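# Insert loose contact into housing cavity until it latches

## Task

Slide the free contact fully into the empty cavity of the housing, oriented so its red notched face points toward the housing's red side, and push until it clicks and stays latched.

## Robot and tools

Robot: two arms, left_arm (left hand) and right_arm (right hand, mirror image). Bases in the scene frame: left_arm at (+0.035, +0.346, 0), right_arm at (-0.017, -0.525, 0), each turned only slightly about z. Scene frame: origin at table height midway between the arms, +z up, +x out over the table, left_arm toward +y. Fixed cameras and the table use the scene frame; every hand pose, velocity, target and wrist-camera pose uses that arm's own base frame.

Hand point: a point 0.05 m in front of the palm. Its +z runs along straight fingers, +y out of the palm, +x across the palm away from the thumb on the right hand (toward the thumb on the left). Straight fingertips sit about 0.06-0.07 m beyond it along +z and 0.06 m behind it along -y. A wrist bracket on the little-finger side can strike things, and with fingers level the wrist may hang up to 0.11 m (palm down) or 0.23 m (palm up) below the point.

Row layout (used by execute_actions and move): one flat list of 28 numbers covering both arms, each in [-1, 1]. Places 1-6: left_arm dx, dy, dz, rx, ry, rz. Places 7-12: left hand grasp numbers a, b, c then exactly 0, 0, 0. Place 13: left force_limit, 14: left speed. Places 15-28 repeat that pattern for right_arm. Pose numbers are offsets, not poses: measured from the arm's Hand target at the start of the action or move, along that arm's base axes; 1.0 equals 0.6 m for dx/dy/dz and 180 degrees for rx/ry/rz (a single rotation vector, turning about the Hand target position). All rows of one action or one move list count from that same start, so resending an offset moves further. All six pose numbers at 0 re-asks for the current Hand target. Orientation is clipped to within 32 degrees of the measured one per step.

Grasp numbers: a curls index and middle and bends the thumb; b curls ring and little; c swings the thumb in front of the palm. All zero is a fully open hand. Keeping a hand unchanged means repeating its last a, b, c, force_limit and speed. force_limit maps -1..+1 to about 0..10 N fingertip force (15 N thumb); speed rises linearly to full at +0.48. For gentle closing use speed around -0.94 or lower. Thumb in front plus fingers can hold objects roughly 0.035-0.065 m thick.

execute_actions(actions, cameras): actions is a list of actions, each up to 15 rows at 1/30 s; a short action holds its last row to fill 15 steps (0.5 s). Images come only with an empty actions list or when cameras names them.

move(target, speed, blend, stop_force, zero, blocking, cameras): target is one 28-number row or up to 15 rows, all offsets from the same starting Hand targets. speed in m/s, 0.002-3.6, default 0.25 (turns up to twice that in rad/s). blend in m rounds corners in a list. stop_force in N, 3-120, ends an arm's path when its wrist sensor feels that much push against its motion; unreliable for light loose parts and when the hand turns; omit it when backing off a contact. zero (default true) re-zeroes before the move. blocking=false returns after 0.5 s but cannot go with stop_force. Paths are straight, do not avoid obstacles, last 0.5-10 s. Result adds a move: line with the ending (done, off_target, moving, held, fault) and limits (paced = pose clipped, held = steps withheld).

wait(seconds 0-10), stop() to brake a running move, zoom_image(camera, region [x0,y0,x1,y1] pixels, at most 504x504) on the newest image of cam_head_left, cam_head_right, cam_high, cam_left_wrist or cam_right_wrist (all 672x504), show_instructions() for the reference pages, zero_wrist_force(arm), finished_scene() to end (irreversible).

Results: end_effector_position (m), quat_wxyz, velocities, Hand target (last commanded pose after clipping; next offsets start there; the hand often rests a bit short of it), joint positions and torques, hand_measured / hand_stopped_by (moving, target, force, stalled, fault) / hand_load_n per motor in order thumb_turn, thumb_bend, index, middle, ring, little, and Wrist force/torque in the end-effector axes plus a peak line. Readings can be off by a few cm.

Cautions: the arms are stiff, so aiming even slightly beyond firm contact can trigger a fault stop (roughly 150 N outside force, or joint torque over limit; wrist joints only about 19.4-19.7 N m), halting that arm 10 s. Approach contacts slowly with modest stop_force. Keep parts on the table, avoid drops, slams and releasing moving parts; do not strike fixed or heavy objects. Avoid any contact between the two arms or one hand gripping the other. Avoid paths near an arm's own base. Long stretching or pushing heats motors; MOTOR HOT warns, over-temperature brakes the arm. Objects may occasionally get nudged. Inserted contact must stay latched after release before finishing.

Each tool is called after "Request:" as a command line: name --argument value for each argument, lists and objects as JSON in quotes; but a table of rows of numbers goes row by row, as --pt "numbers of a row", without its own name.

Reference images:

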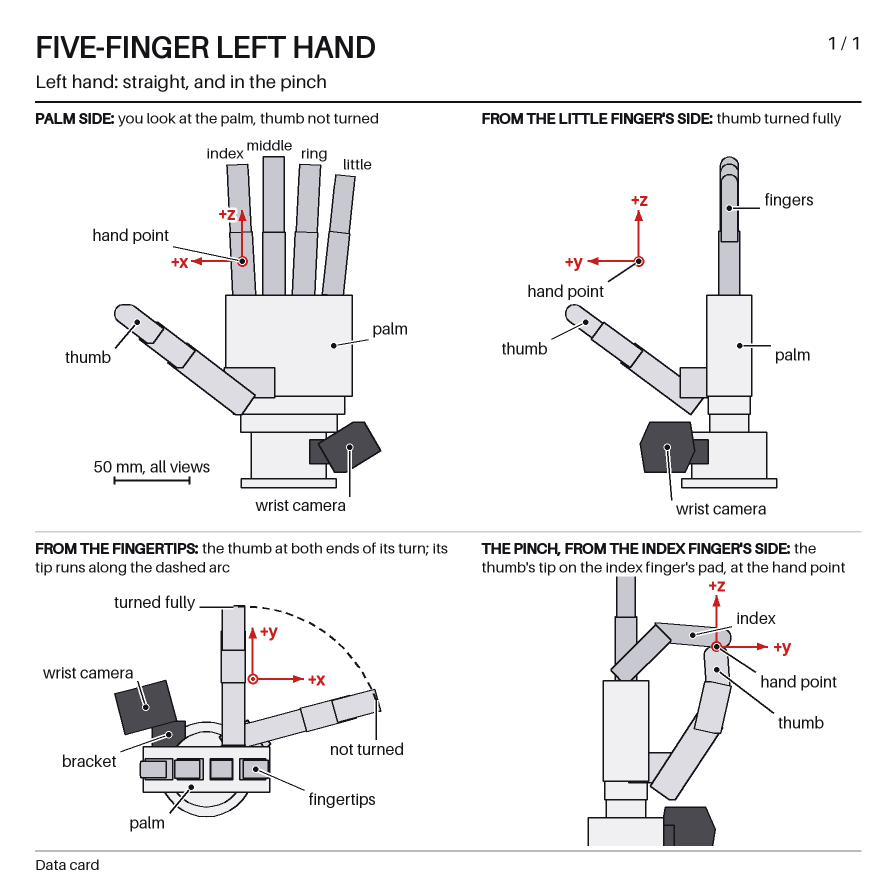

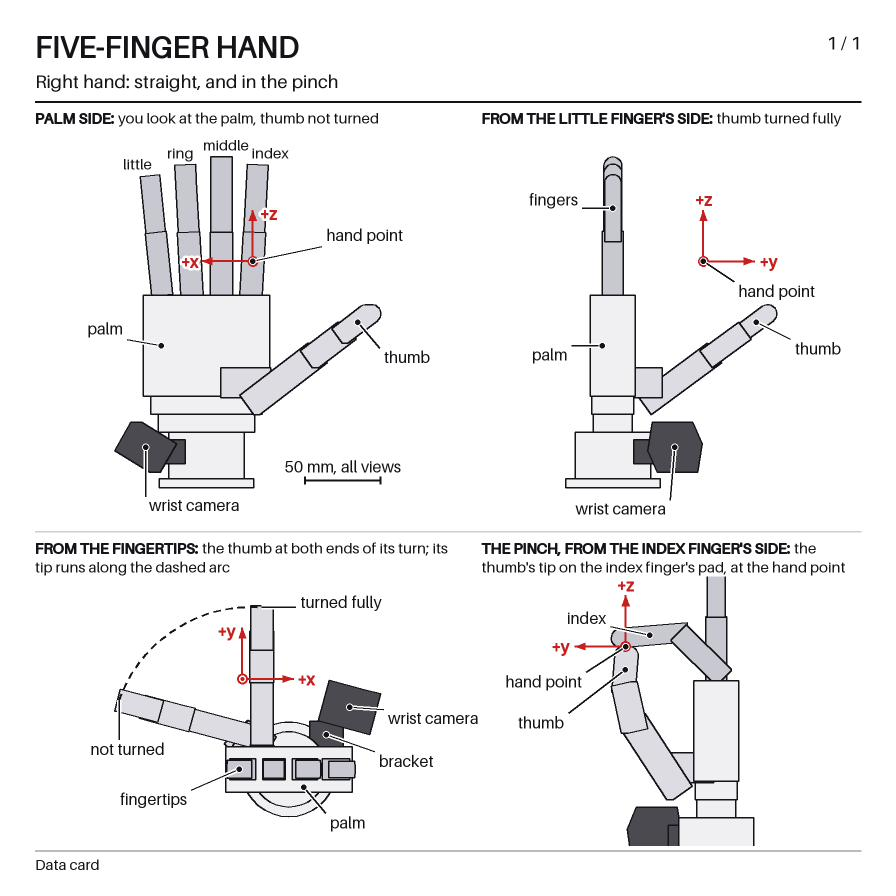

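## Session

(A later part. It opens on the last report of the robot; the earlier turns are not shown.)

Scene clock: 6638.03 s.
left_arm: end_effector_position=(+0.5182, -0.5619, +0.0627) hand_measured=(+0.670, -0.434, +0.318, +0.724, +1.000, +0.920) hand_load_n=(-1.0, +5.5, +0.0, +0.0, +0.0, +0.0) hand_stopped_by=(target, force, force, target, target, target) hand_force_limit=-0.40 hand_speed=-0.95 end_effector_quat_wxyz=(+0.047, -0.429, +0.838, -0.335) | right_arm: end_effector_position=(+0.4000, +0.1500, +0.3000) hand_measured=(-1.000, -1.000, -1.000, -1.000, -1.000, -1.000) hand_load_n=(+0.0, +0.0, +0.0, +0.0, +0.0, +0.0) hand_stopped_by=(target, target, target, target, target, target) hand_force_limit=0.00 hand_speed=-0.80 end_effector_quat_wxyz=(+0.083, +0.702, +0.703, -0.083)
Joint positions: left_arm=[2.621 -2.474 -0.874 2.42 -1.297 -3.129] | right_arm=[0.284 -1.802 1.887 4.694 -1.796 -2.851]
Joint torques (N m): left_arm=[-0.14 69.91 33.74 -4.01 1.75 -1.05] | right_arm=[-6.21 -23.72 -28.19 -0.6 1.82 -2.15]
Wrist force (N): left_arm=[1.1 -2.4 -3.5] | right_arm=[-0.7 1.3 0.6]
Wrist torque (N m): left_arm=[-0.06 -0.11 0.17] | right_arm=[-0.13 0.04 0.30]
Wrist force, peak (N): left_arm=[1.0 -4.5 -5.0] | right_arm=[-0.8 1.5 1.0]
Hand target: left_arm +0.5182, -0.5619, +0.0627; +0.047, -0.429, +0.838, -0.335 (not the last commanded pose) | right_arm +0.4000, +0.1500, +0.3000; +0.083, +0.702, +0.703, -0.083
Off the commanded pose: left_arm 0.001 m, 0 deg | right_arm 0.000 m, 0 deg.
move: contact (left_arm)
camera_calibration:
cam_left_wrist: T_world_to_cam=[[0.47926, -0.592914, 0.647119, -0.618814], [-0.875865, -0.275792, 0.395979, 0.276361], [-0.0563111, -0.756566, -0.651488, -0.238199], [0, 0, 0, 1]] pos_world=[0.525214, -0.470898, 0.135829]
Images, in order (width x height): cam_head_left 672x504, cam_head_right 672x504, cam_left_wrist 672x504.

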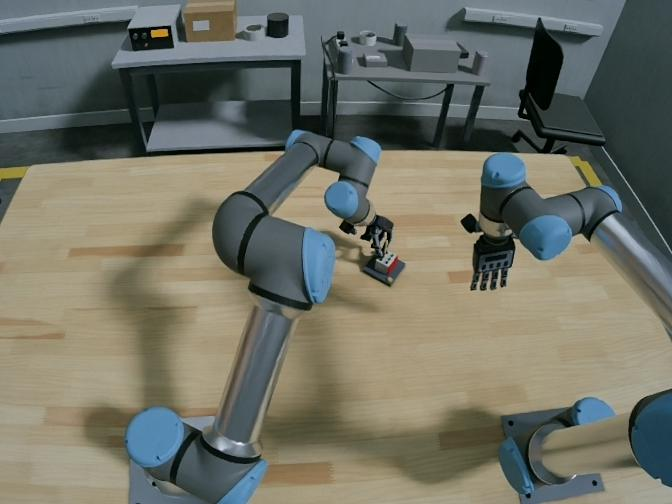

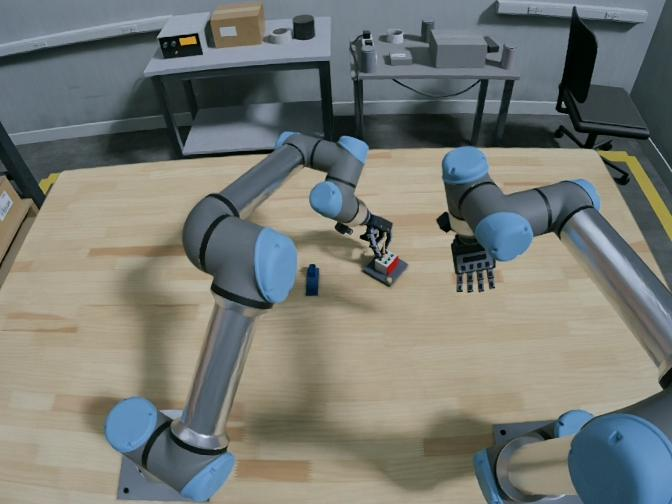

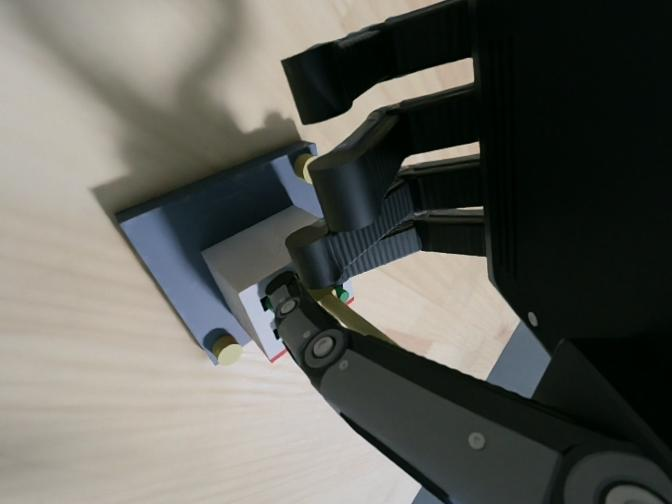

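Request:
move --target '[0,0,0.0155,0,0,0,0.8,1,0.835,0,0,0,-0.4,-0.95,0,0,0,0,0,0,0,0,0,0,0,0,0,-0.8]' --speed 0.02 --cameras '["cam_left_wrist", "cam_head_right", "cam_head_left"]'

Request:
zoom_image --camera "cam_left_wrist" --region '[260, 240, 304, 284]'

Request:
zoom_image --camera "cam_left_wrist" --region '[220, 225, 310, 315]'

Request:
zoom_image --camera "cam_head_left" --region '[370, 230, 402, 262]'

Request:
zoom_image --camera "cam_head_right" --region '[370, 230, 402, 262]'

Scene clock: 6683.50 s.
left_arm: end_effector_position=(+0.5182, -0.5619, +0.0722) hand_measured=(+0.670, -0.434, +0.318, +0.724, +1.000, +0.920) hand_load_n=(+0.0, +4.5, +3.0, +0.0, +0.0, +0.0) hand_stopped_by=(target, force, force, target, target, target) hand_force_limit=-0.40 hand_speed=-0.95 end_effector_quat_wxyz=(+0.047, -0.429, +0.838, -0.335) | right_arm: end_effector_position=(+0.4000, +0.1500, +0.3000) hand_measured=(-1.000, -1.000, -1.000, -1.000, -1.000, -1.000) hand_load_n=(+0.0, +0.0, +0.0, +0.0, +0.0, +0.0) hand_stopped_by=(target, target, target, target, target, target) hand_force_limit=0.00 hand_speed=-0.80 end_effector_quat_wxyz=(+0.083, +0.702, +0.703, -0.083)
Joint positions: left_arm=[2.621 -2.469 -0.86 2.4 -1.297 -3.129] | right_arm=[0.284 -1.802 1.887 4.694 -1.796 -2.851]
Joint torques (N m): left_arm=[6.39 62.06 20.57 0.31 1.95 -1.2] | right_arm=[-6.26 -23.59 -28.88 -0.54 1.84 -2.04]
Wrist force (N): left_arm=[0.8 0.9 1.2] | right_arm=[-0.8 1.3 0.9]
Wrist torque (N m): left_arm=[0.03 -0.09 0.14] | right_arm=[-0.15 0.06 0.30]
Wrist force, peak (N): left_arm=[1.0 -2.6 -3.9] | right_arm=[-0.8 1.5 1.1]
Hand target: left_arm +0.5182, -0.5619, +0.0720; +0.047, -0.429, +0.838, -0.335 | right_arm +0.4000, +0.1500, +0.3000; +0.083, +0.702, +0.703, -0.083
Off the commanded pose: left_arm 0.000 m, 0 deg | right_arm 0.000 m, 0 deg.
move: done
camera_calibration:
cam_left_wrist: T_world_to_cam=[[0.47926, -0.592914, 0.647119, -0.624961], [-0.875865, -0.275792, 0.395979, 0.272599], [-0.0563111, -0.756566, -0.651488, -0.23201], [0, 0, 0, 1]] pos_world=[0.525214, -0.470898, 0.145329]
Images, in order (width x height): cam_head_left 672x504, cam_head_right 672x504, cam_left_wrist 672x504.

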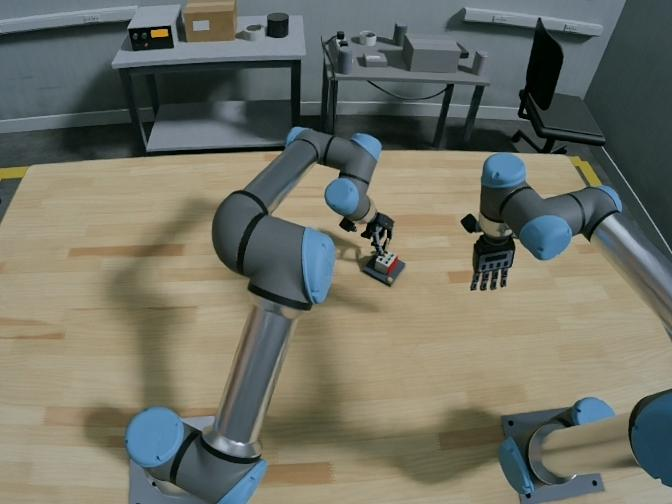

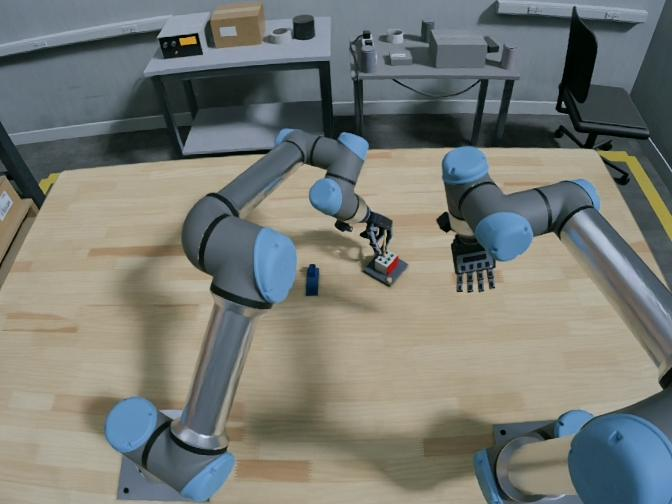

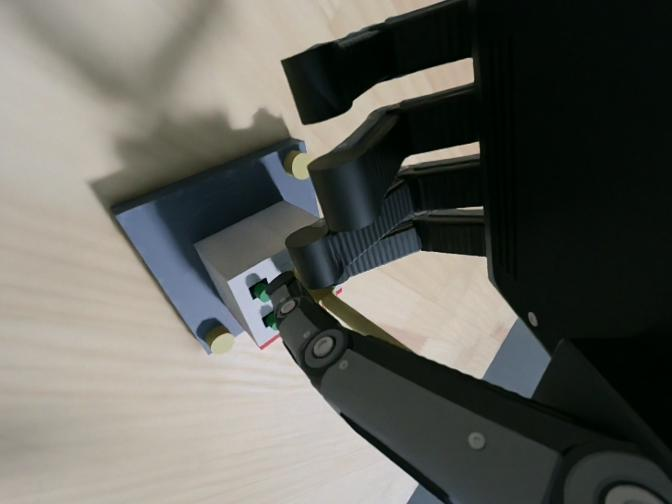

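Scaled by 11.455.

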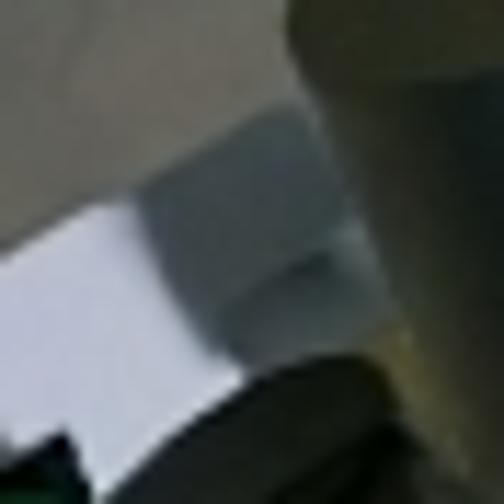

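Scaled by 5.600.

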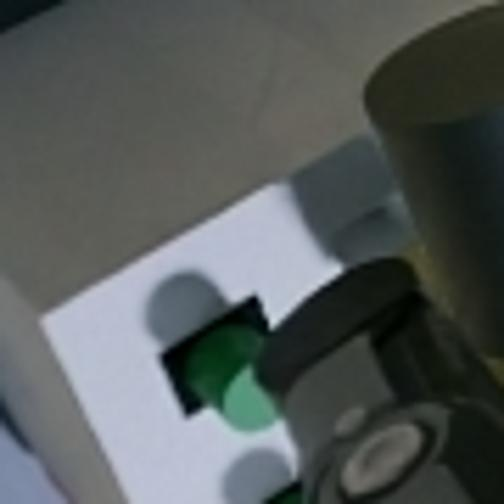

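Scaled by 15.750.

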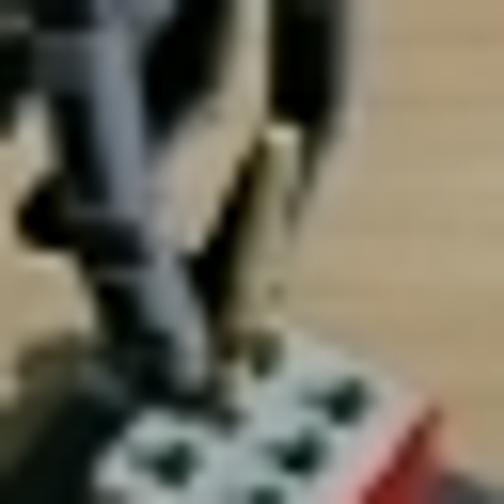

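Scaled by 15.750.

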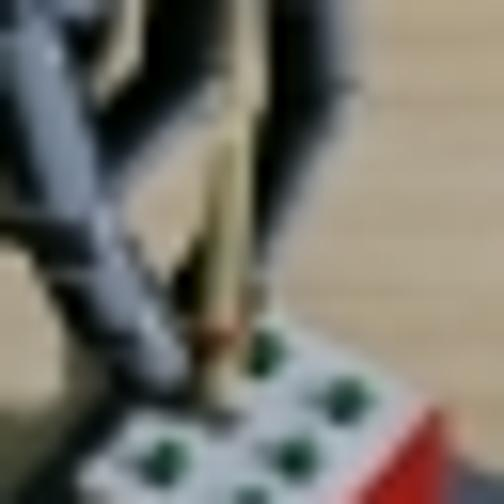

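Request:
move --target '[0.0002,-0.0003,-0.0137,0,0,0,0.8,1,0.835,0,0,0,-0.4,-0.95,0,0,0,0,0,0,0,0,0,0,0,0,0,-0.8]' --speed 0.01 --stop_force 3

Scene clock: 6773.87 s.
left_arm: end_effector_position=(+0.5183, -0.5621, +0.0637) hand_measured=(+0.670, -0.434, +0.318, +0.724, +1.000, +0.920) hand_load_n=(-0.5, +4.5, +3.5, +0.0, +0.0, +0.5) hand_stopped_by=(target, force, force, target, target, target) hand_force_limit=-0.40 hand_speed=-0.95 end_effector_quat_wxyz=(+0.047, -0.429, +0.838, -0.335) | right_arm: end_effector_position=(+0.4000, +0.1500, +0.3000) hand_measured=(-1.000, -1.000, -1.000, -1.000, -1.000, -1.000) hand_load_n=(+0.0, +0.0, +0.0, +0.0, +0.0, +0.0) hand_stopped_by=(target, target, target, target, target, target) hand_force_limit=0.00 hand_speed=-0.80 end_effector_quat_wxyz=(+0.083, +0.702, +0.703, -0.083)
Joint positions: left_arm=[2.621 -2.475 -0.871 2.417 -1.297 -3.129] | right_arm=[0.284 -1.802 1.887 4.694 -1.796 -2.851]
Joint torques (N m): left_arm=[-6.22 73.35 35.66 -4.3 -1.71 -1.62] | right_arm=[-6.13 -23.27 -28.91 -0.61 1.79 -2.11]
Wrist force (N): left_arm=[1.0 0.4 0.8] | right_arm=[-0.7 1.3 0.9]
Wrist torque (N m): left_arm=[0.03 -0.10 0.15] | right_arm=[-0.15 0.05 0.29]
Wrist force, peak (N): left_arm=[1.2 1.0 1.3] | right_arm=[-0.8 1.5 1.0]
Hand target: left_arm +0.5184, -0.5621, +0.0638; +0.047, -0.429, +0.838, -0.335 | right_arm +0.4000, +0.1500, +0.3000; +0.083, +0.702, +0.703, -0.083
Off the commanded pose: left_arm 0.000 m, 0 deg | right_arm 0.000 m, 0 deg.
move: done

Request:
move --target '[0.00192,-0.0016,0,0,0,0,0.8,1,0.835,0,0,0,-0.4,-0.95,0,0,0,0,0,0,0,0,0,0,0,0,0,-0.8]' --speed 0.006 --stop_force 3

Scene clock: 6785.47 s.
left_arm: end_effector_position=(+0.5195, -0.5630, +0.0637) hand_measured=(+0.670, -0.434, +0.318, +0.724, +1.000, +0.920) hand_load_n=(-1.0, +4.5, +1.5, +0.0, +0.0, +0.0) hand_stopped_by=(target, force, force, target, target, target) hand_force_limit=-0.40 hand_speed=-0.95 end_effector_quat_wxyz=(+0.047, -0.429, +0.838, -0.335) | right_arm: end_effector_position=(+0.4000, +0.1500, +0.3000) hand_measured=(-1.000, -1.000, -1.000, -1.000, -1.000, -1.000) hand_load_n=(+0.0, +0.0, +0.0, +0.0, +0.0, +0.0) hand_stopped_by=(target, target, target, target, target, target) hand_force_limit=0.00 hand_speed=-0.80 end_effector_quat_wxyz=(+0.083, +0.702, +0.703, -0.083)
Joint positions: left_arm=[2.621 -2.479 -0.862 2.413 -1.297 -3.129] | right_arm=[0.284 -1.802 1.887 4.694 -1.796 -2.851]
Joint torques (N m): left_arm=[-6.55 72.36 19.27 0.86 -1.53 -1.01] | right_arm=[-6.21 -24.16 -28.41 -0.6 1.91 -2.12]
Wrist force (N): left_arm=[0.9 0.8 -1.9] | right_arm=[-0.8 1.1 0.8]
Wrist torque (N m): left_arm=[-0.03 -0.09 0.16] | right_arm=[-0.17 0.05 0.29]
Wrist force, peak (N): left_arm=[0.6 1.9 -2.1] | right_arm=[-0.9 1.4 0.8]
Hand target: left_arm +0.5195, -0.5630, +0.0638; +0.047, -0.429, +0.838, -0.335 | right_arm +0.4000, +0.1500, +0.3000; +0.083, +0.702, +0.703, -0.083
Off the commanded pose: left_arm 0.000 m, 0 deg | right_arm 0.000 m, 0 deg.
move: done

Request:
wait --seconds 0.1 --cameras '["cam_right_wrist", "cam_head_left", "cam_head_right"]'

Request:
zoom_image --camera "cam_head_left" --region '[370, 230, 402, 262]'

Request:
zoom_image --camera "cam_head_right" --region '[370, 230, 402, 262]'

Scene clock: 6825.00 s.
left_arm: end_effector_position=(+0.5195, -0.5630, +0.0638) hand_measured=(+0.670, -0.434, +0.318, +0.724, +1.000, +0.920) hand_load_n=(-1.0, +5.0, +2.0, +0.0, +0.0, +0.0) hand_stopped_by=(target, force, force, target, target, target) hand_force_limit=-0.40 hand_speed=-0.95 end_effector_quat_wxyz=(+0.047, -0.429, +0.838, -0.335) | right_arm: end_effector_position=(+0.4000, +0.1500, +0.3000) hand_measured=(-1.000, -1.000, -1.000, -1.000, -1.000, -1.000) hand_load_n=(+0.0, -0.5, +0.0, +0.0, -0.5, +0.0) hand_stopped_by=(target, target, target, target, target, target) hand_force_limit=0.00 hand_speed=-0.80 end_effector_quat_wxyz=(+0.083, +0.702, +0.703, -0.083)
Joint positions: left_arm=[2.621 -2.479 -0.862 2.413 -1.297 -3.129] | right_arm=[0.284 -1.802 1.887 4.694 -1.796 -2.851]
Joint torques (N m): left_arm=[-1.59 72.95 20.8 0.96 -0.49 1.24] | right_arm=[-6.27 -23.38 -28.17 -0.56 1.68 -1.95]
Wrist force (N): left_arm=[0.9 1.3 -1.7] | right_arm=[-0.7 1.2 0.9]
Wrist torque (N m): left_arm=[0.00 -0.08 0.16] | right_arm=[-0.17 0.05 0.29]
Wrist force, peak (N): left_arm=[0.8 1.6 -2.1] | right_arm=[-0.7 1.5 0.9]
Hand target: left_arm +0.5195, -0.5630, +0.0638; +0.047, -0.429, +0.838, -0.335 | right_arm +0.4000, +0.1500, +0.3000; +0.083, +0.702, +0.703, -0.083
Off the commanded pose: left_arm 0.000 m, 0 deg | right_arm 0.000 m, 0 deg.
wait: 0.10 s; at rest from the start
camera_calibration:
cam_right_wrist: T_world_to_cam=[[0.969526, 0.242349, -0.0358741, -0.412897], [0.194801, -0.673797, 0.712777, -0.190175], [0.148569, -0.698043, -0.700473, 0.370673], [0, 0, 0, 1]] pos_world=[0.38229, 0.230671, 0.380386]
Images, in order (width x height): cam_head_left 672x504, cam_head_right 672x504, cam_right_wrist 672x504.

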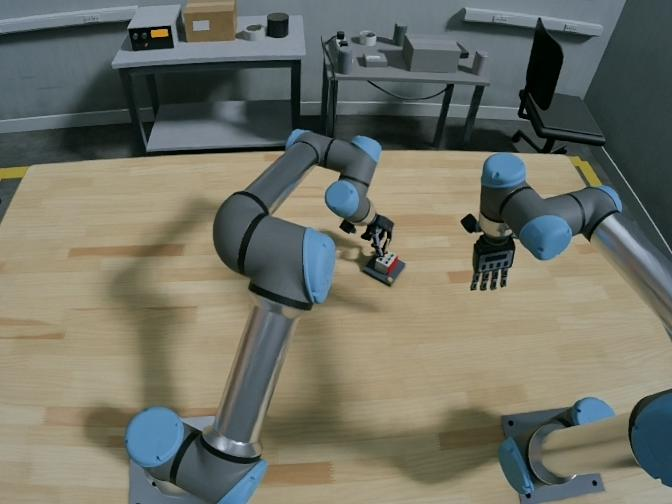

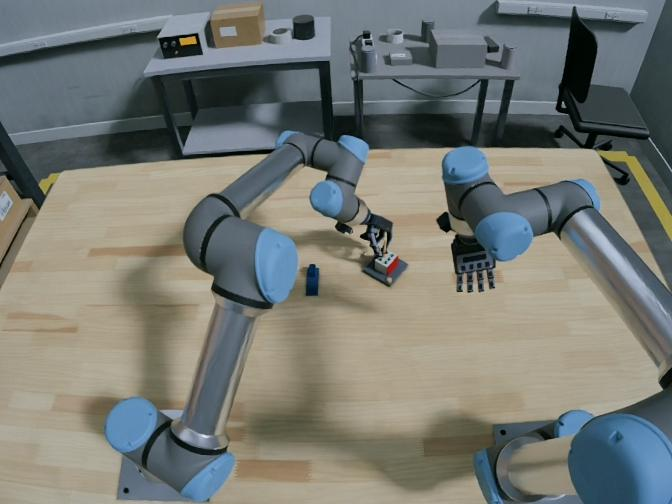

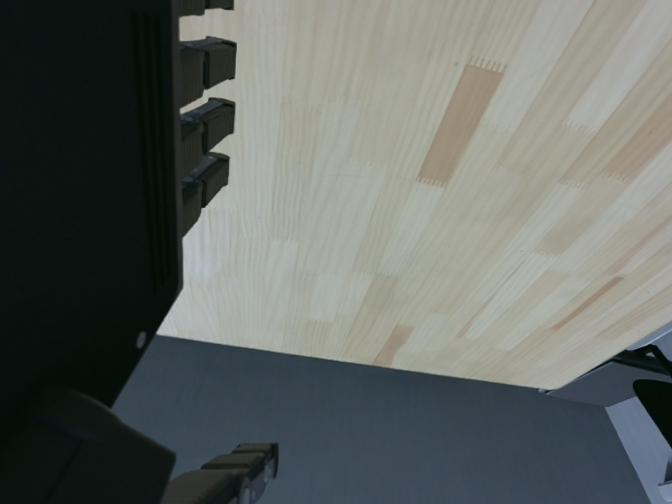

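Scaled by 15.750.

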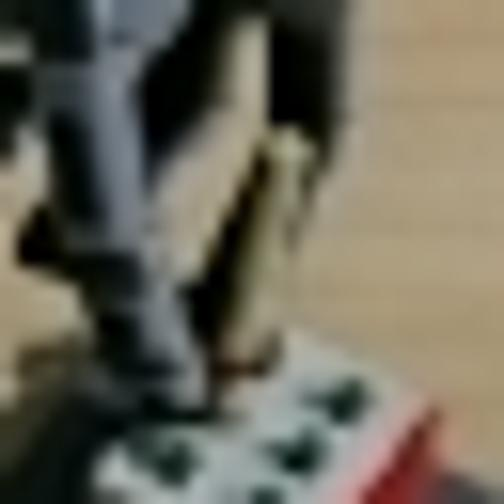

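Scaled by 15.750.

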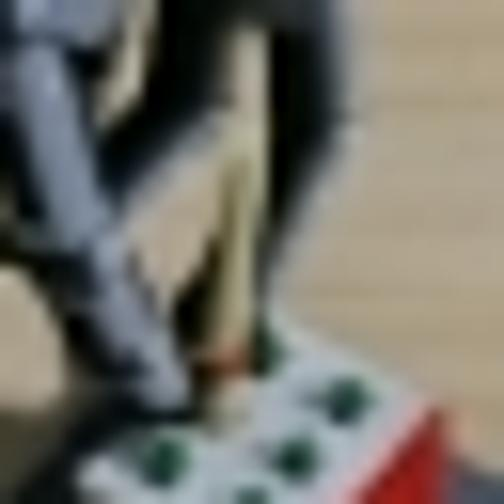

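Request:
wait --seconds 0.1 --cameras '["cam_left_wrist"]'

Request:
zoom_image --camera "cam_left_wrist" --region '[250, 230, 420, 400]'

Scene clock: 6840.77 s.
left_arm: end_effector_position=(+0.5195, -0.5630, +0.0638) hand_measured=(+0.670, -0.434, +0.318, +0.724, +1.000, +0.920) hand_load_n=(-1.0, +5.0, +2.0, +0.0, +0.0, +0.0) hand_stopped_by=(target, force, force, target, target, target) hand_force_limit=-0.40 hand_speed=-0.95 end_effector_quat_wxyz=(+0.047, -0.429, +0.838, -0.335) | right_arm: end_effector_position=(+0.4000, +0.1500, +0.3000) hand_measured=(-1.000, -1.000, -1.000, -1.000, -1.000, -1.000) hand_load_n=(+0.0, +0.0, +0.0, +0.0, +0.0, +0.0) hand_stopped_by=(target, target, target, target, target, target) hand_force_limit=0.00 hand_speed=-0.80 end_effector_quat_wxyz=(+0.083, +0.702, +0.703, -0.083)
Joint positions: left_arm=[2.621 -2.479 -0.862 2.413 -1.297 -3.129] | right_arm=[0.284 -1.802 1.887 4.694 -1.796 -2.851]
Joint torques (N m): left_arm=[3.2 72.96 22.35 0.88 0.48 1.69] | right_arm=[-6.77 -23.09 -28.59 -0.72 1.88 -2.09]
Wrist force (N): left_arm=[0.9 1.4 -1.7] | right_arm=[-0.7 1.1 0.8]
Wrist torque (N m): left_arm=[0.01 -0.10 0.15] | right_arm=[-0.17 0.04 0.30]
Wrist force, peak (N): left_arm=[0.8 1.8 -1.8] | right_arm=[-0.8 1.5 1.1]
Hand target: left_arm +0.5195, -0.5630, +0.0638; +0.047, -0.429, +0.838, -0.335 | right_arm +0.4000, +0.1500, +0.3000; +0.083, +0.702, +0.703, -0.083
Off the commanded pose: left_arm 0.000 m, 0 deg | right_arm 0.000 m, 0 deg.
wait: 0.10 s; at rest from the start
camera_calibration:
cam_left_wrist: T_world_to_cam=[[0.47926, -0.592914, 0.647119, -0.620812], [-0.875865, -0.275792, 0.395979, 0.276645], [-0.0563111, -0.756566, -0.651488, -0.238323], [0, 0, 0, 1]] pos_world=[0.526414, -0.472098, 0.136929]
Images, in order (width x height): cam_left_wrist 672x504.

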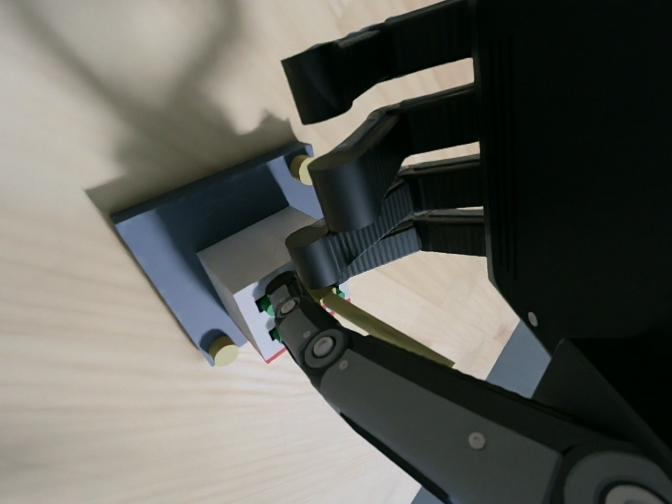

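Scaled by 2.965.

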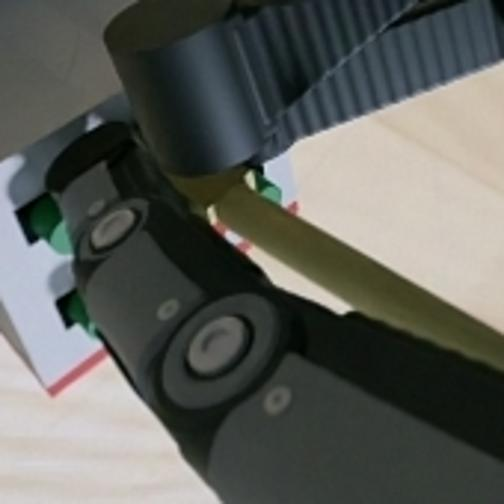

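Request:
move --target '[-0.00192,0.0016,0,0,0,0,0.8,1,0.835,0,0,0,-0.4,-0.95,0,0,0,0,0,0,0,0,0,0,0,0,0,-0.8]' --speed 0.006 --cameras '["cam_left_wrist", "cam_head_left", "cam_head_right"]'

Request:
zoom_image --camera "cam_left_wrist" --region '[250, 230, 490, 400]'

Request:
zoom_image --camera "cam_head_left" --region '[370, 230, 402, 262]'

Request:
zoom_image --camera "cam_head_right" --region '[370, 230, 402, 262]'

Scene clock: 6879.30 s.
left_arm: end_effector_position=(+0.5183, -0.5621, +0.0638) hand_measured=(+0.670, -0.434, +0.318, +0.724, +1.000, +0.920) hand_load_n=(-1.5, +5.0, +1.5, +0.0, +0.0, +0.0) hand_stopped_by=(target, force, force, target, target, target) hand_force_limit=-0.40 hand_speed=-0.95 end_effector_quat_wxyz=(+0.047, -0.429, +0.838, -0.335) | right_arm: end_effector_position=(+0.4000, +0.1500, +0.3000) hand_measured=(-1.000, -1.000, -1.000, -1.000, -1.000, -1.000) hand_load_n=(+0.0, +0.0, +0.0, +0.0, +0.0, +0.5) hand_stopped_by=(target, target, target, target, target, target) hand_force_limit=0.00 hand_speed=-0.80 end_effector_quat_wxyz=(+0.083, +0.702, +0.703, -0.083)
Joint positions: left_arm=[2.621 -2.474 -0.871 2.417 -1.297 -3.129] | right_arm=[0.284 -1.802 1.887 4.694 -1.796 -2.851]
Joint torques (N m): left_arm=[8.01 67.47 26.94 -0.5 2.62 1.54] | right_arm=[-6.36 -23.08 -28.98 -0.62 1.78 -2.11]
Wrist force (N): left_arm=[0.8 -0.9 1.7] | right_arm=[-0.6 1.2 0.8]
Wrist torque (N m): left_arm=[-0.02 -0.07 0.16] | right_arm=[-0.16 0.03 0.30]
Wrist force, peak (N): left_arm=[1.0 1.5 -2.1] | right_arm=[-0.9 1.5 0.8]
Hand target: left_arm +0.5184, -0.5621, +0.0638; +0.047, -0.429, +0.838, -0.335 | right_arm +0.4000, +0.1500, +0.3000; +0.083, +0.702, +0.703, -0.083
Off the commanded pose: left_arm 0.000 m, 0 deg | right_arm 0.000 m, 0 deg.
move: done
camera_calibration:
cam_left_wrist: T_world_to_cam=[[0.47926, -0.592914, 0.647119, -0.619692], [-0.875865, -0.275792, 0.395979, 0.275957], [-0.0563111, -0.756566, -0.651488, -0.237628], [0, 0, 0, 1]] pos_world=[0.525314, -0.471098, 0.136929]
Images, in order (width x height): cam_head_left 672x504, cam_head_right 672x504, cam_left_wrist 672x504.

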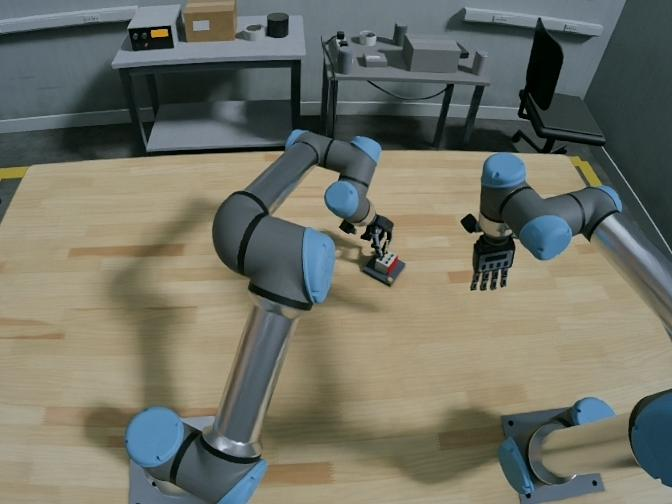

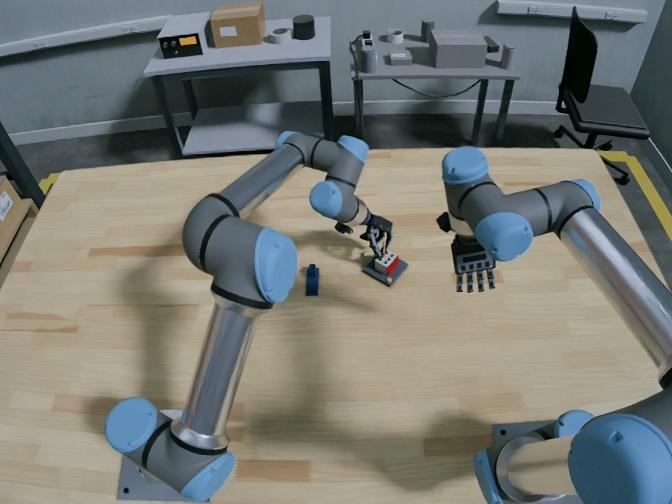

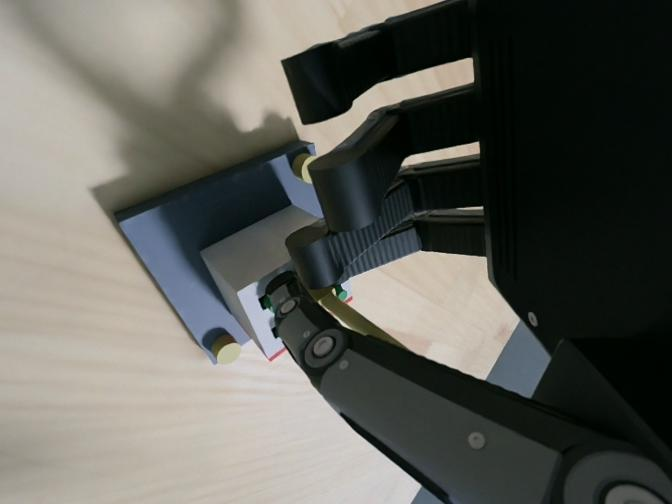

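Scaled by 2.100.

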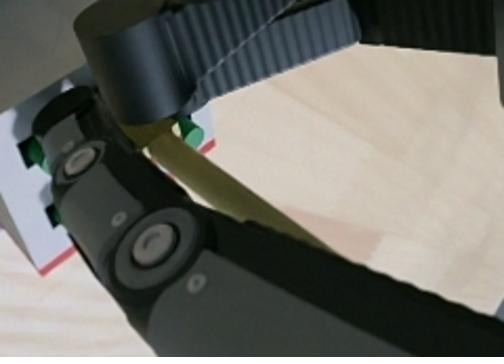

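Scaled by 15.750.

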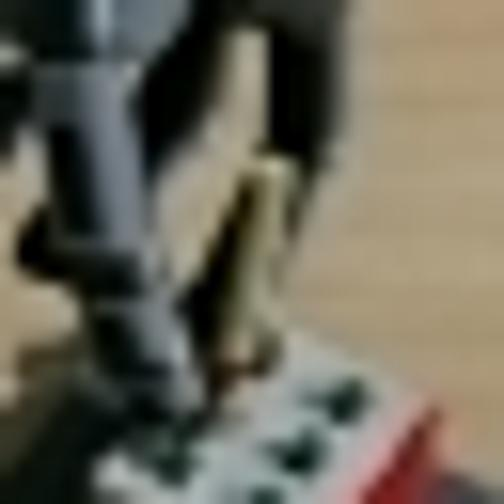

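Scaled by 15.750.

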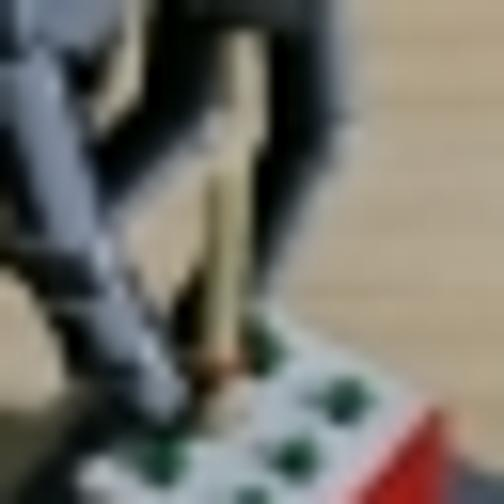

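Request:
move --target '[0.0005,-0.0004,0,0,0,0,0.8,1,0.835,0,0,0,-0.4,-0.95,0,0,0,0,0,0,0,0,0,0,0,0,0,-0.8]' --speed 0.006

Request:
move --target '[0,0,0,0,0,0,0.745,1,0.835,0,0,0,-0.4,-0.95,0,0,0,0,0,0,0,0,0,0,0,0,0,-0.8]' --cameras '["cam_left_wrist", "cam_head_left", "cam_head_right"]'

Request:
zoom_image --camera "cam_left_wrist" --region '[250, 230, 490, 400]'

Request:
zoom_image --camera "cam_head_left" --region '[370, 230, 402, 262]'

Request:
zoom_image --camera "cam_head_right" --region '[370, 230, 402, 262]'

Scene clock: 6924.97 s.
left_arm: end_effector_position=(+0.5187, -0.5623, +0.0638) hand_measured=(+0.670, -0.434, +0.318, +0.724, +1.000, +0.920) hand_load_n=(-0.5, +5.0, +2.0, +0.0, +0.0, +0.0) hand_stopped_by=(target, force, force, target, target, target) hand_force_limit=-0.40 hand_speed=-0.95 end_effector_quat_wxyz=(+0.047, -0.429, +0.838, -0.335) | right_arm: end_effector_position=(+0.4000, +0.1500, +0.3000) hand_measured=(-1.000, -1.000, -1.000, -1.000, -1.000, -1.000) hand_load_n=(+0.0, +0.0, +0.0, +0.0, +0.0, +0.0) hand_stopped_by=(target, target, target, target, target, target) hand_force_limit=0.00 hand_speed=-0.80 end_effector_quat_wxyz=(+0.083, +0.702, +0.703, -0.083)
Joint positions: left_arm=[2.621 -2.476 -0.869 2.416 -1.297 -3.129] | right_arm=[0.284 -1.802 1.887 4.694 -1.796 -2.851]
Joint torques (N m): left_arm=[-3.95 60.76 33.42 -4.12 -0.29 -1.54] | right_arm=[-6.61 -22.61 -28.69 -0.42 1.77 -2.12]
Wrist force (N): left_arm=[0.2 0.7 1.3] | right_arm=[-0.9 1.4 1.0]
Wrist torque (N m): left_arm=[0.05 -0.02 0.12] | right_arm=[-0.14 0.07 0.29]
Wrist force, peak (N): left_arm=[0.9 -0.5 2.0] | right_arm=[-0.9 1.4 1.0]
Hand target: left_arm +0.5187, -0.5623, +0.0638; +0.047, -0.429, +0.838, -0.335 | right_arm +0.4000, +0.1500, +0.3000; +0.083, +0.702, +0.703, -0.083
Off the commanded pose: left_arm 0.000 m, 0 deg | right_arm 0.000 m, 0 deg.
move: done

Scene clock: 6926.00 s.
left_arm: end_effector_position=(+0.5187, -0.5623, +0.0638) hand_measured=(+0.670, -0.450, +0.292, +0.614, +1.000, +0.926) hand_load_n=(+0.0, +0.0, -10.0, +0.0, +0.0, -0.5) hand_stopped_by=(target, target, target, target, target, target) hand_force_limit=-0.40 hand_speed=-0.95 end_effector_quat_wxyz=(+0.047, -0.429, +0.838, -0.335) | right_arm: end_effector_position=(+0.4000, +0.1500, +0.3000) hand_measured=(-1.000, -1.000, -1.000, -1.000, -1.000, -1.000) hand_load_n=(+0.0, +0.0, +0.0, +0.0, +0.0, +0.0) hand_stopped_by=(target, target, target, target, target, target) hand_force_limit=0.00 hand_speed=-0.80 end_effector_quat_wxyz=(+0.083, +0.702, +0.703, -0.083)
Joint positions: left_arm=[2.621 -2.476 -0.869 2.416 -1.297 -3.129] | right_arm=[0.284 -1.802 1.887 4.694 -1.796 -2.851]
Joint torques (N m): left_arm=[-4.8 67.3 21.75 1.25 -1.47 -1.39] | right_arm=[-5.86 -23.61 -28.61 -0.65 1.9 -2.06]
Wrist force (N): left_arm=[0.1 0.6 -5.9] | right_arm=[-0.7 1.1 0.8]
Wrist torque (N m): left_arm=[-0.03 -0.05 0.15] | right_arm=[-0.17 0.04 0.29]
Wrist force, peak (N): left_arm=[0.0 0.6 -6.6] | right_arm=[-0.8 1.5 1.0]
Hand target: left_arm +0.5187, -0.5623, +0.0638; +0.047, -0.429, +0.838, -0.335 | right_arm +0.4000, +0.1500, +0.3000; +0.083, +0.702, +0.703, -0.083
Off the commanded pose: left_arm 0.000 m, 0 deg | right_arm 0.000 m, 0 deg.
move: done
camera_calibration:
cam_left_wrist: T_world_to_cam=[[0.47926, -0.592914, 0.647119, -0.619954], [-0.875865, -0.275792, 0.395979, 0.276165], [-0.0563111, -0.756566, -0.651488, -0.237763], [0, 0, 0, 1]] pos_world=[0.525614, -0.471298, 0.136929]
Images, in order (width x height): cam_head_left 672x504, cam_head_right 672x504, cam_left_wrist 672x504.

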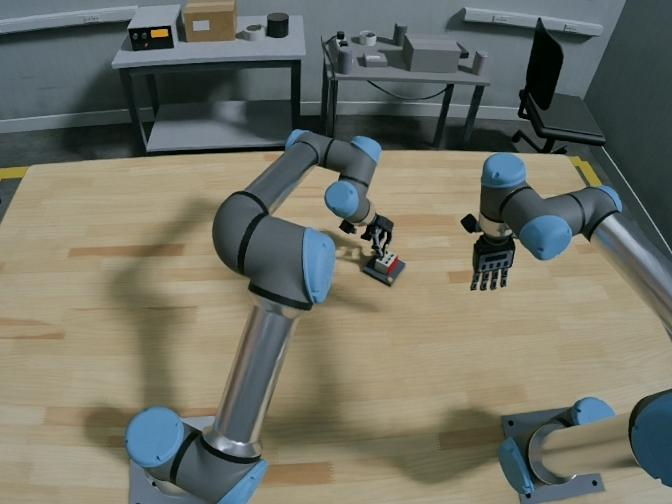

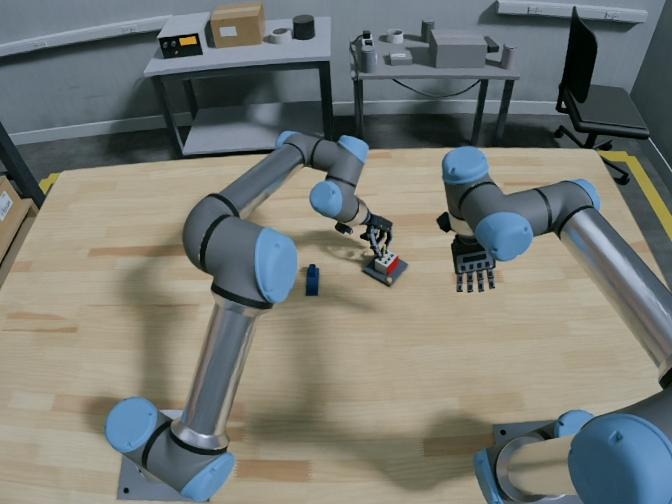

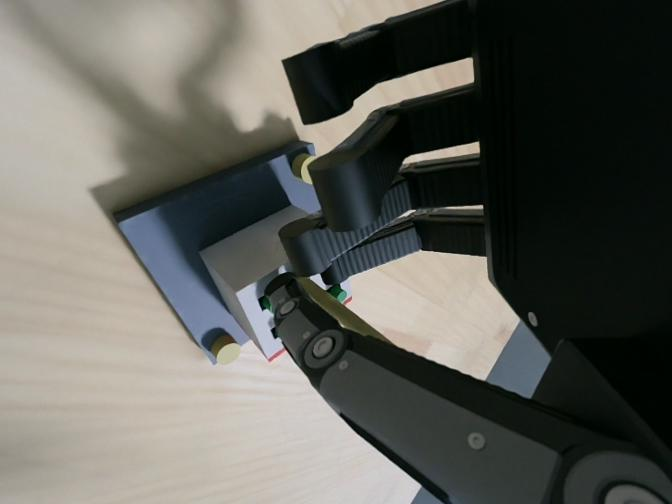

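Scaled by 2.100.

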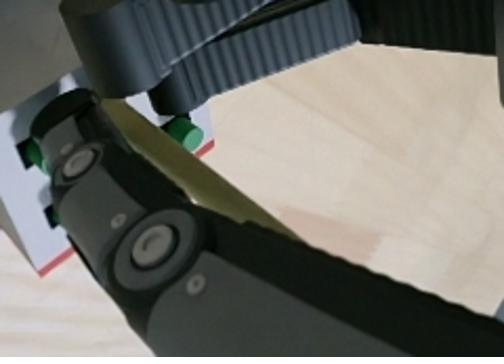

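Scaled by 15.750.

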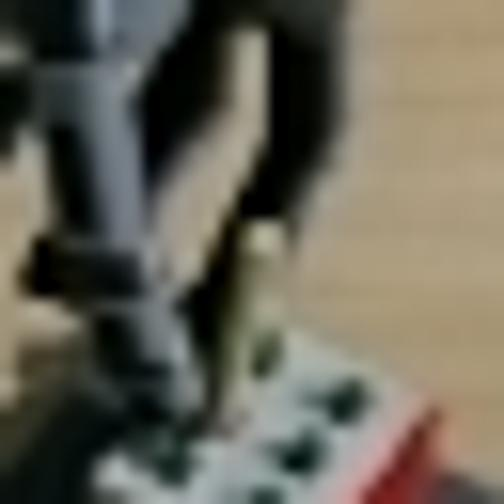

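Scaled by 15.750.

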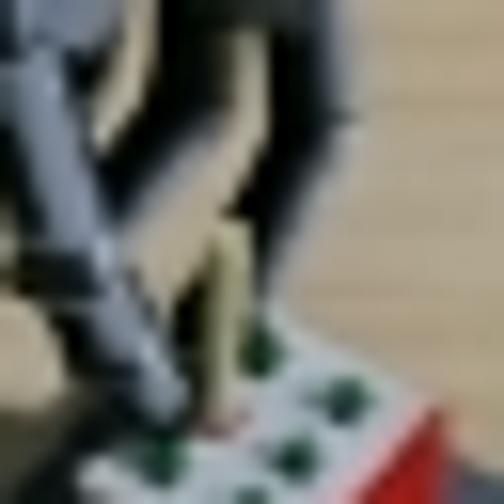

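Request:
move --target '[0,0,0.0167,0,0,0,0.745,1,0.835,0,0,0,-0.4,-0.95,0,0,0,0,0,0,0,0,0,0,0,0,0,-0.8]' --speed 0.03 --cameras '["cam_left_wrist", "cam_head_left", "cam_head_right"]'

Request:
zoom_image --camera "cam_left_wrist" --region '[250, 200, 490, 400]'

Request:
zoom_image --camera "cam_head_left" --region '[370, 230, 402, 262]'

Request:
zoom_image --camera "cam_head_right" --region '[370, 230, 402, 262]'

Scene clock: 6950.77 s.
left_arm: end_effector_position=(+0.5187, -0.5623, +0.0740) hand_measured=(+0.670, -0.450, +0.292, +0.614, +1.000, +0.926) hand_load_n=(+0.0, +0.0, +0.0, +0.0, +0.0, +0.0) hand_stopped_by=(target, target, target, target, target, target) hand_force_limit=-0.40 hand_speed=-0.95 end_effector_quat_wxyz=(+0.047, -0.429, +0.838, -0.335) | right_arm: end_effector_position=(+0.4000, +0.1500, +0.3000) hand_measured=(-1.000, -1.000, -1.000, -1.000, -1.000, -1.000) hand_load_n=(+0.0, +0.0, +0.0, +0.0, +0.0, +0.0) hand_stopped_by=(target, target, target, target, target, target) hand_force_limit=0.00 hand_speed=-0.80 end_effector_quat_wxyz=(+0.083, +0.702, +0.703, -0.083)
Joint positions: left_arm=[2.621 -2.47 -0.853 2.395 -1.297 -3.129] | right_arm=[0.284 -1.802 1.887 4.694 -1.796 -2.851]
Joint torques (N m): left_arm=[-4.61 61.23 20.34 0.31 -1.3 -1.35] | right_arm=[-6.45 -23.76 -29.35 -0.53 1.78 -2.11]
Wrist force (N): left_arm=[1.2 0.7 1.3] | right_arm=[-0.6 1.1 1.0]
Wrist torque (N m): left_arm=[0.00 -0.14 0.16] | right_arm=[-0.17 0.02 0.30]
Wrist force, peak (N): left_arm=[0.4 0.7 -6.8] | right_arm=[-0.9 1.3 1.0]
Hand target: left_arm +0.5187, -0.5623, +0.0738; +0.047, -0.429, +0.838, -0.335 | right_arm +0.4000, +0.1500, +0.3000; +0.083, +0.702, +0.703, -0.083
Off the commanded pose: left_arm 0.000 m, 0 deg | right_arm 0.000 m, 0 deg.
move: done
camera_calibration:
cam_left_wrist: T_world_to_cam=[[0.47926, -0.592914, 0.647119, -0.626555], [-0.875865, -0.275792, 0.395979, 0.272126], [-0.0563111, -0.756566, -0.651488, -0.231118], [0, 0, 0, 1]] pos_world=[0.525614, -0.471298, 0.147129]
Images, in order (width x height): cam_head_left 672x504, cam_head_right 672x504, cam_left_wrist 672x504.

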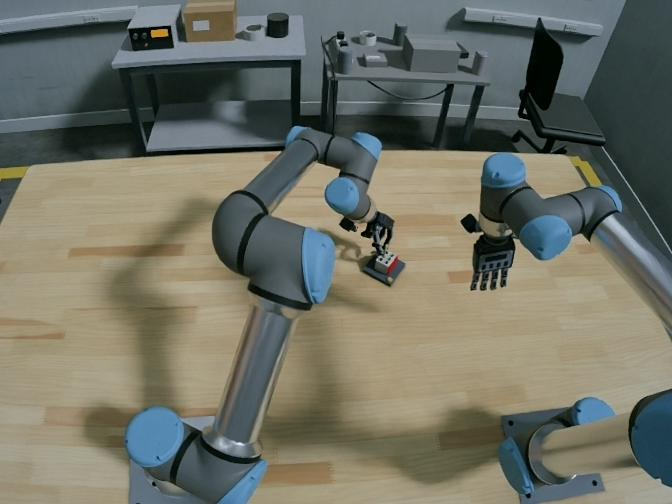

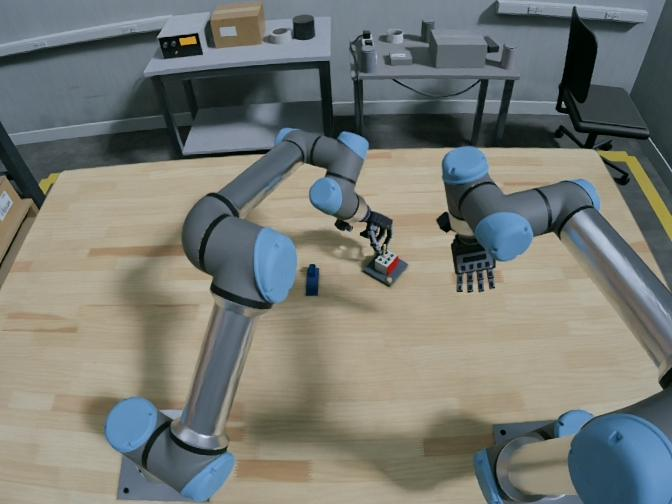

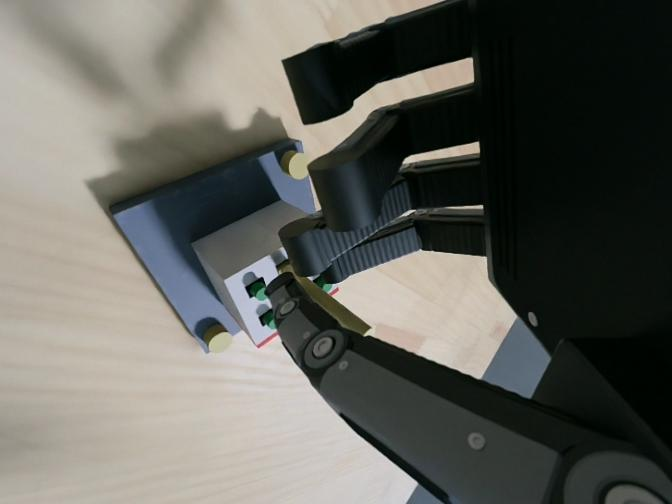

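Scaled by 2.100.

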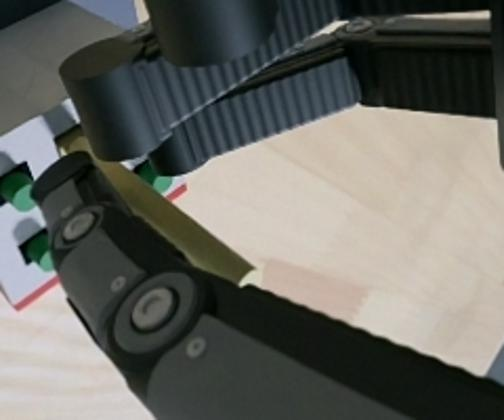

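Scaled by 15.750.

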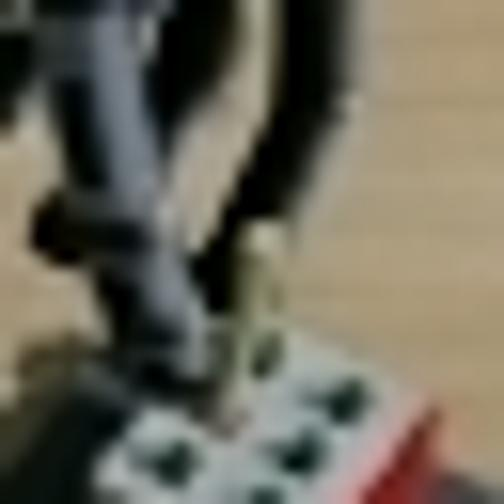

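Scaled by 15.750.

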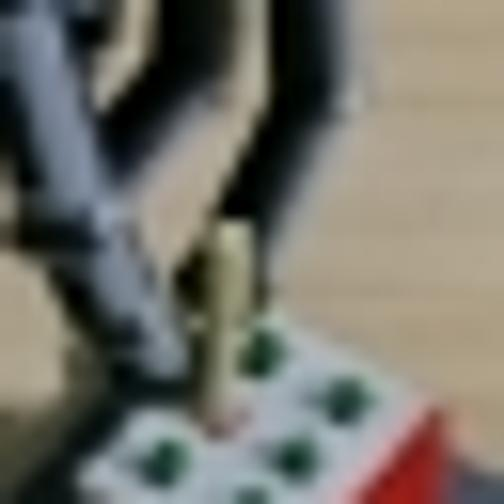

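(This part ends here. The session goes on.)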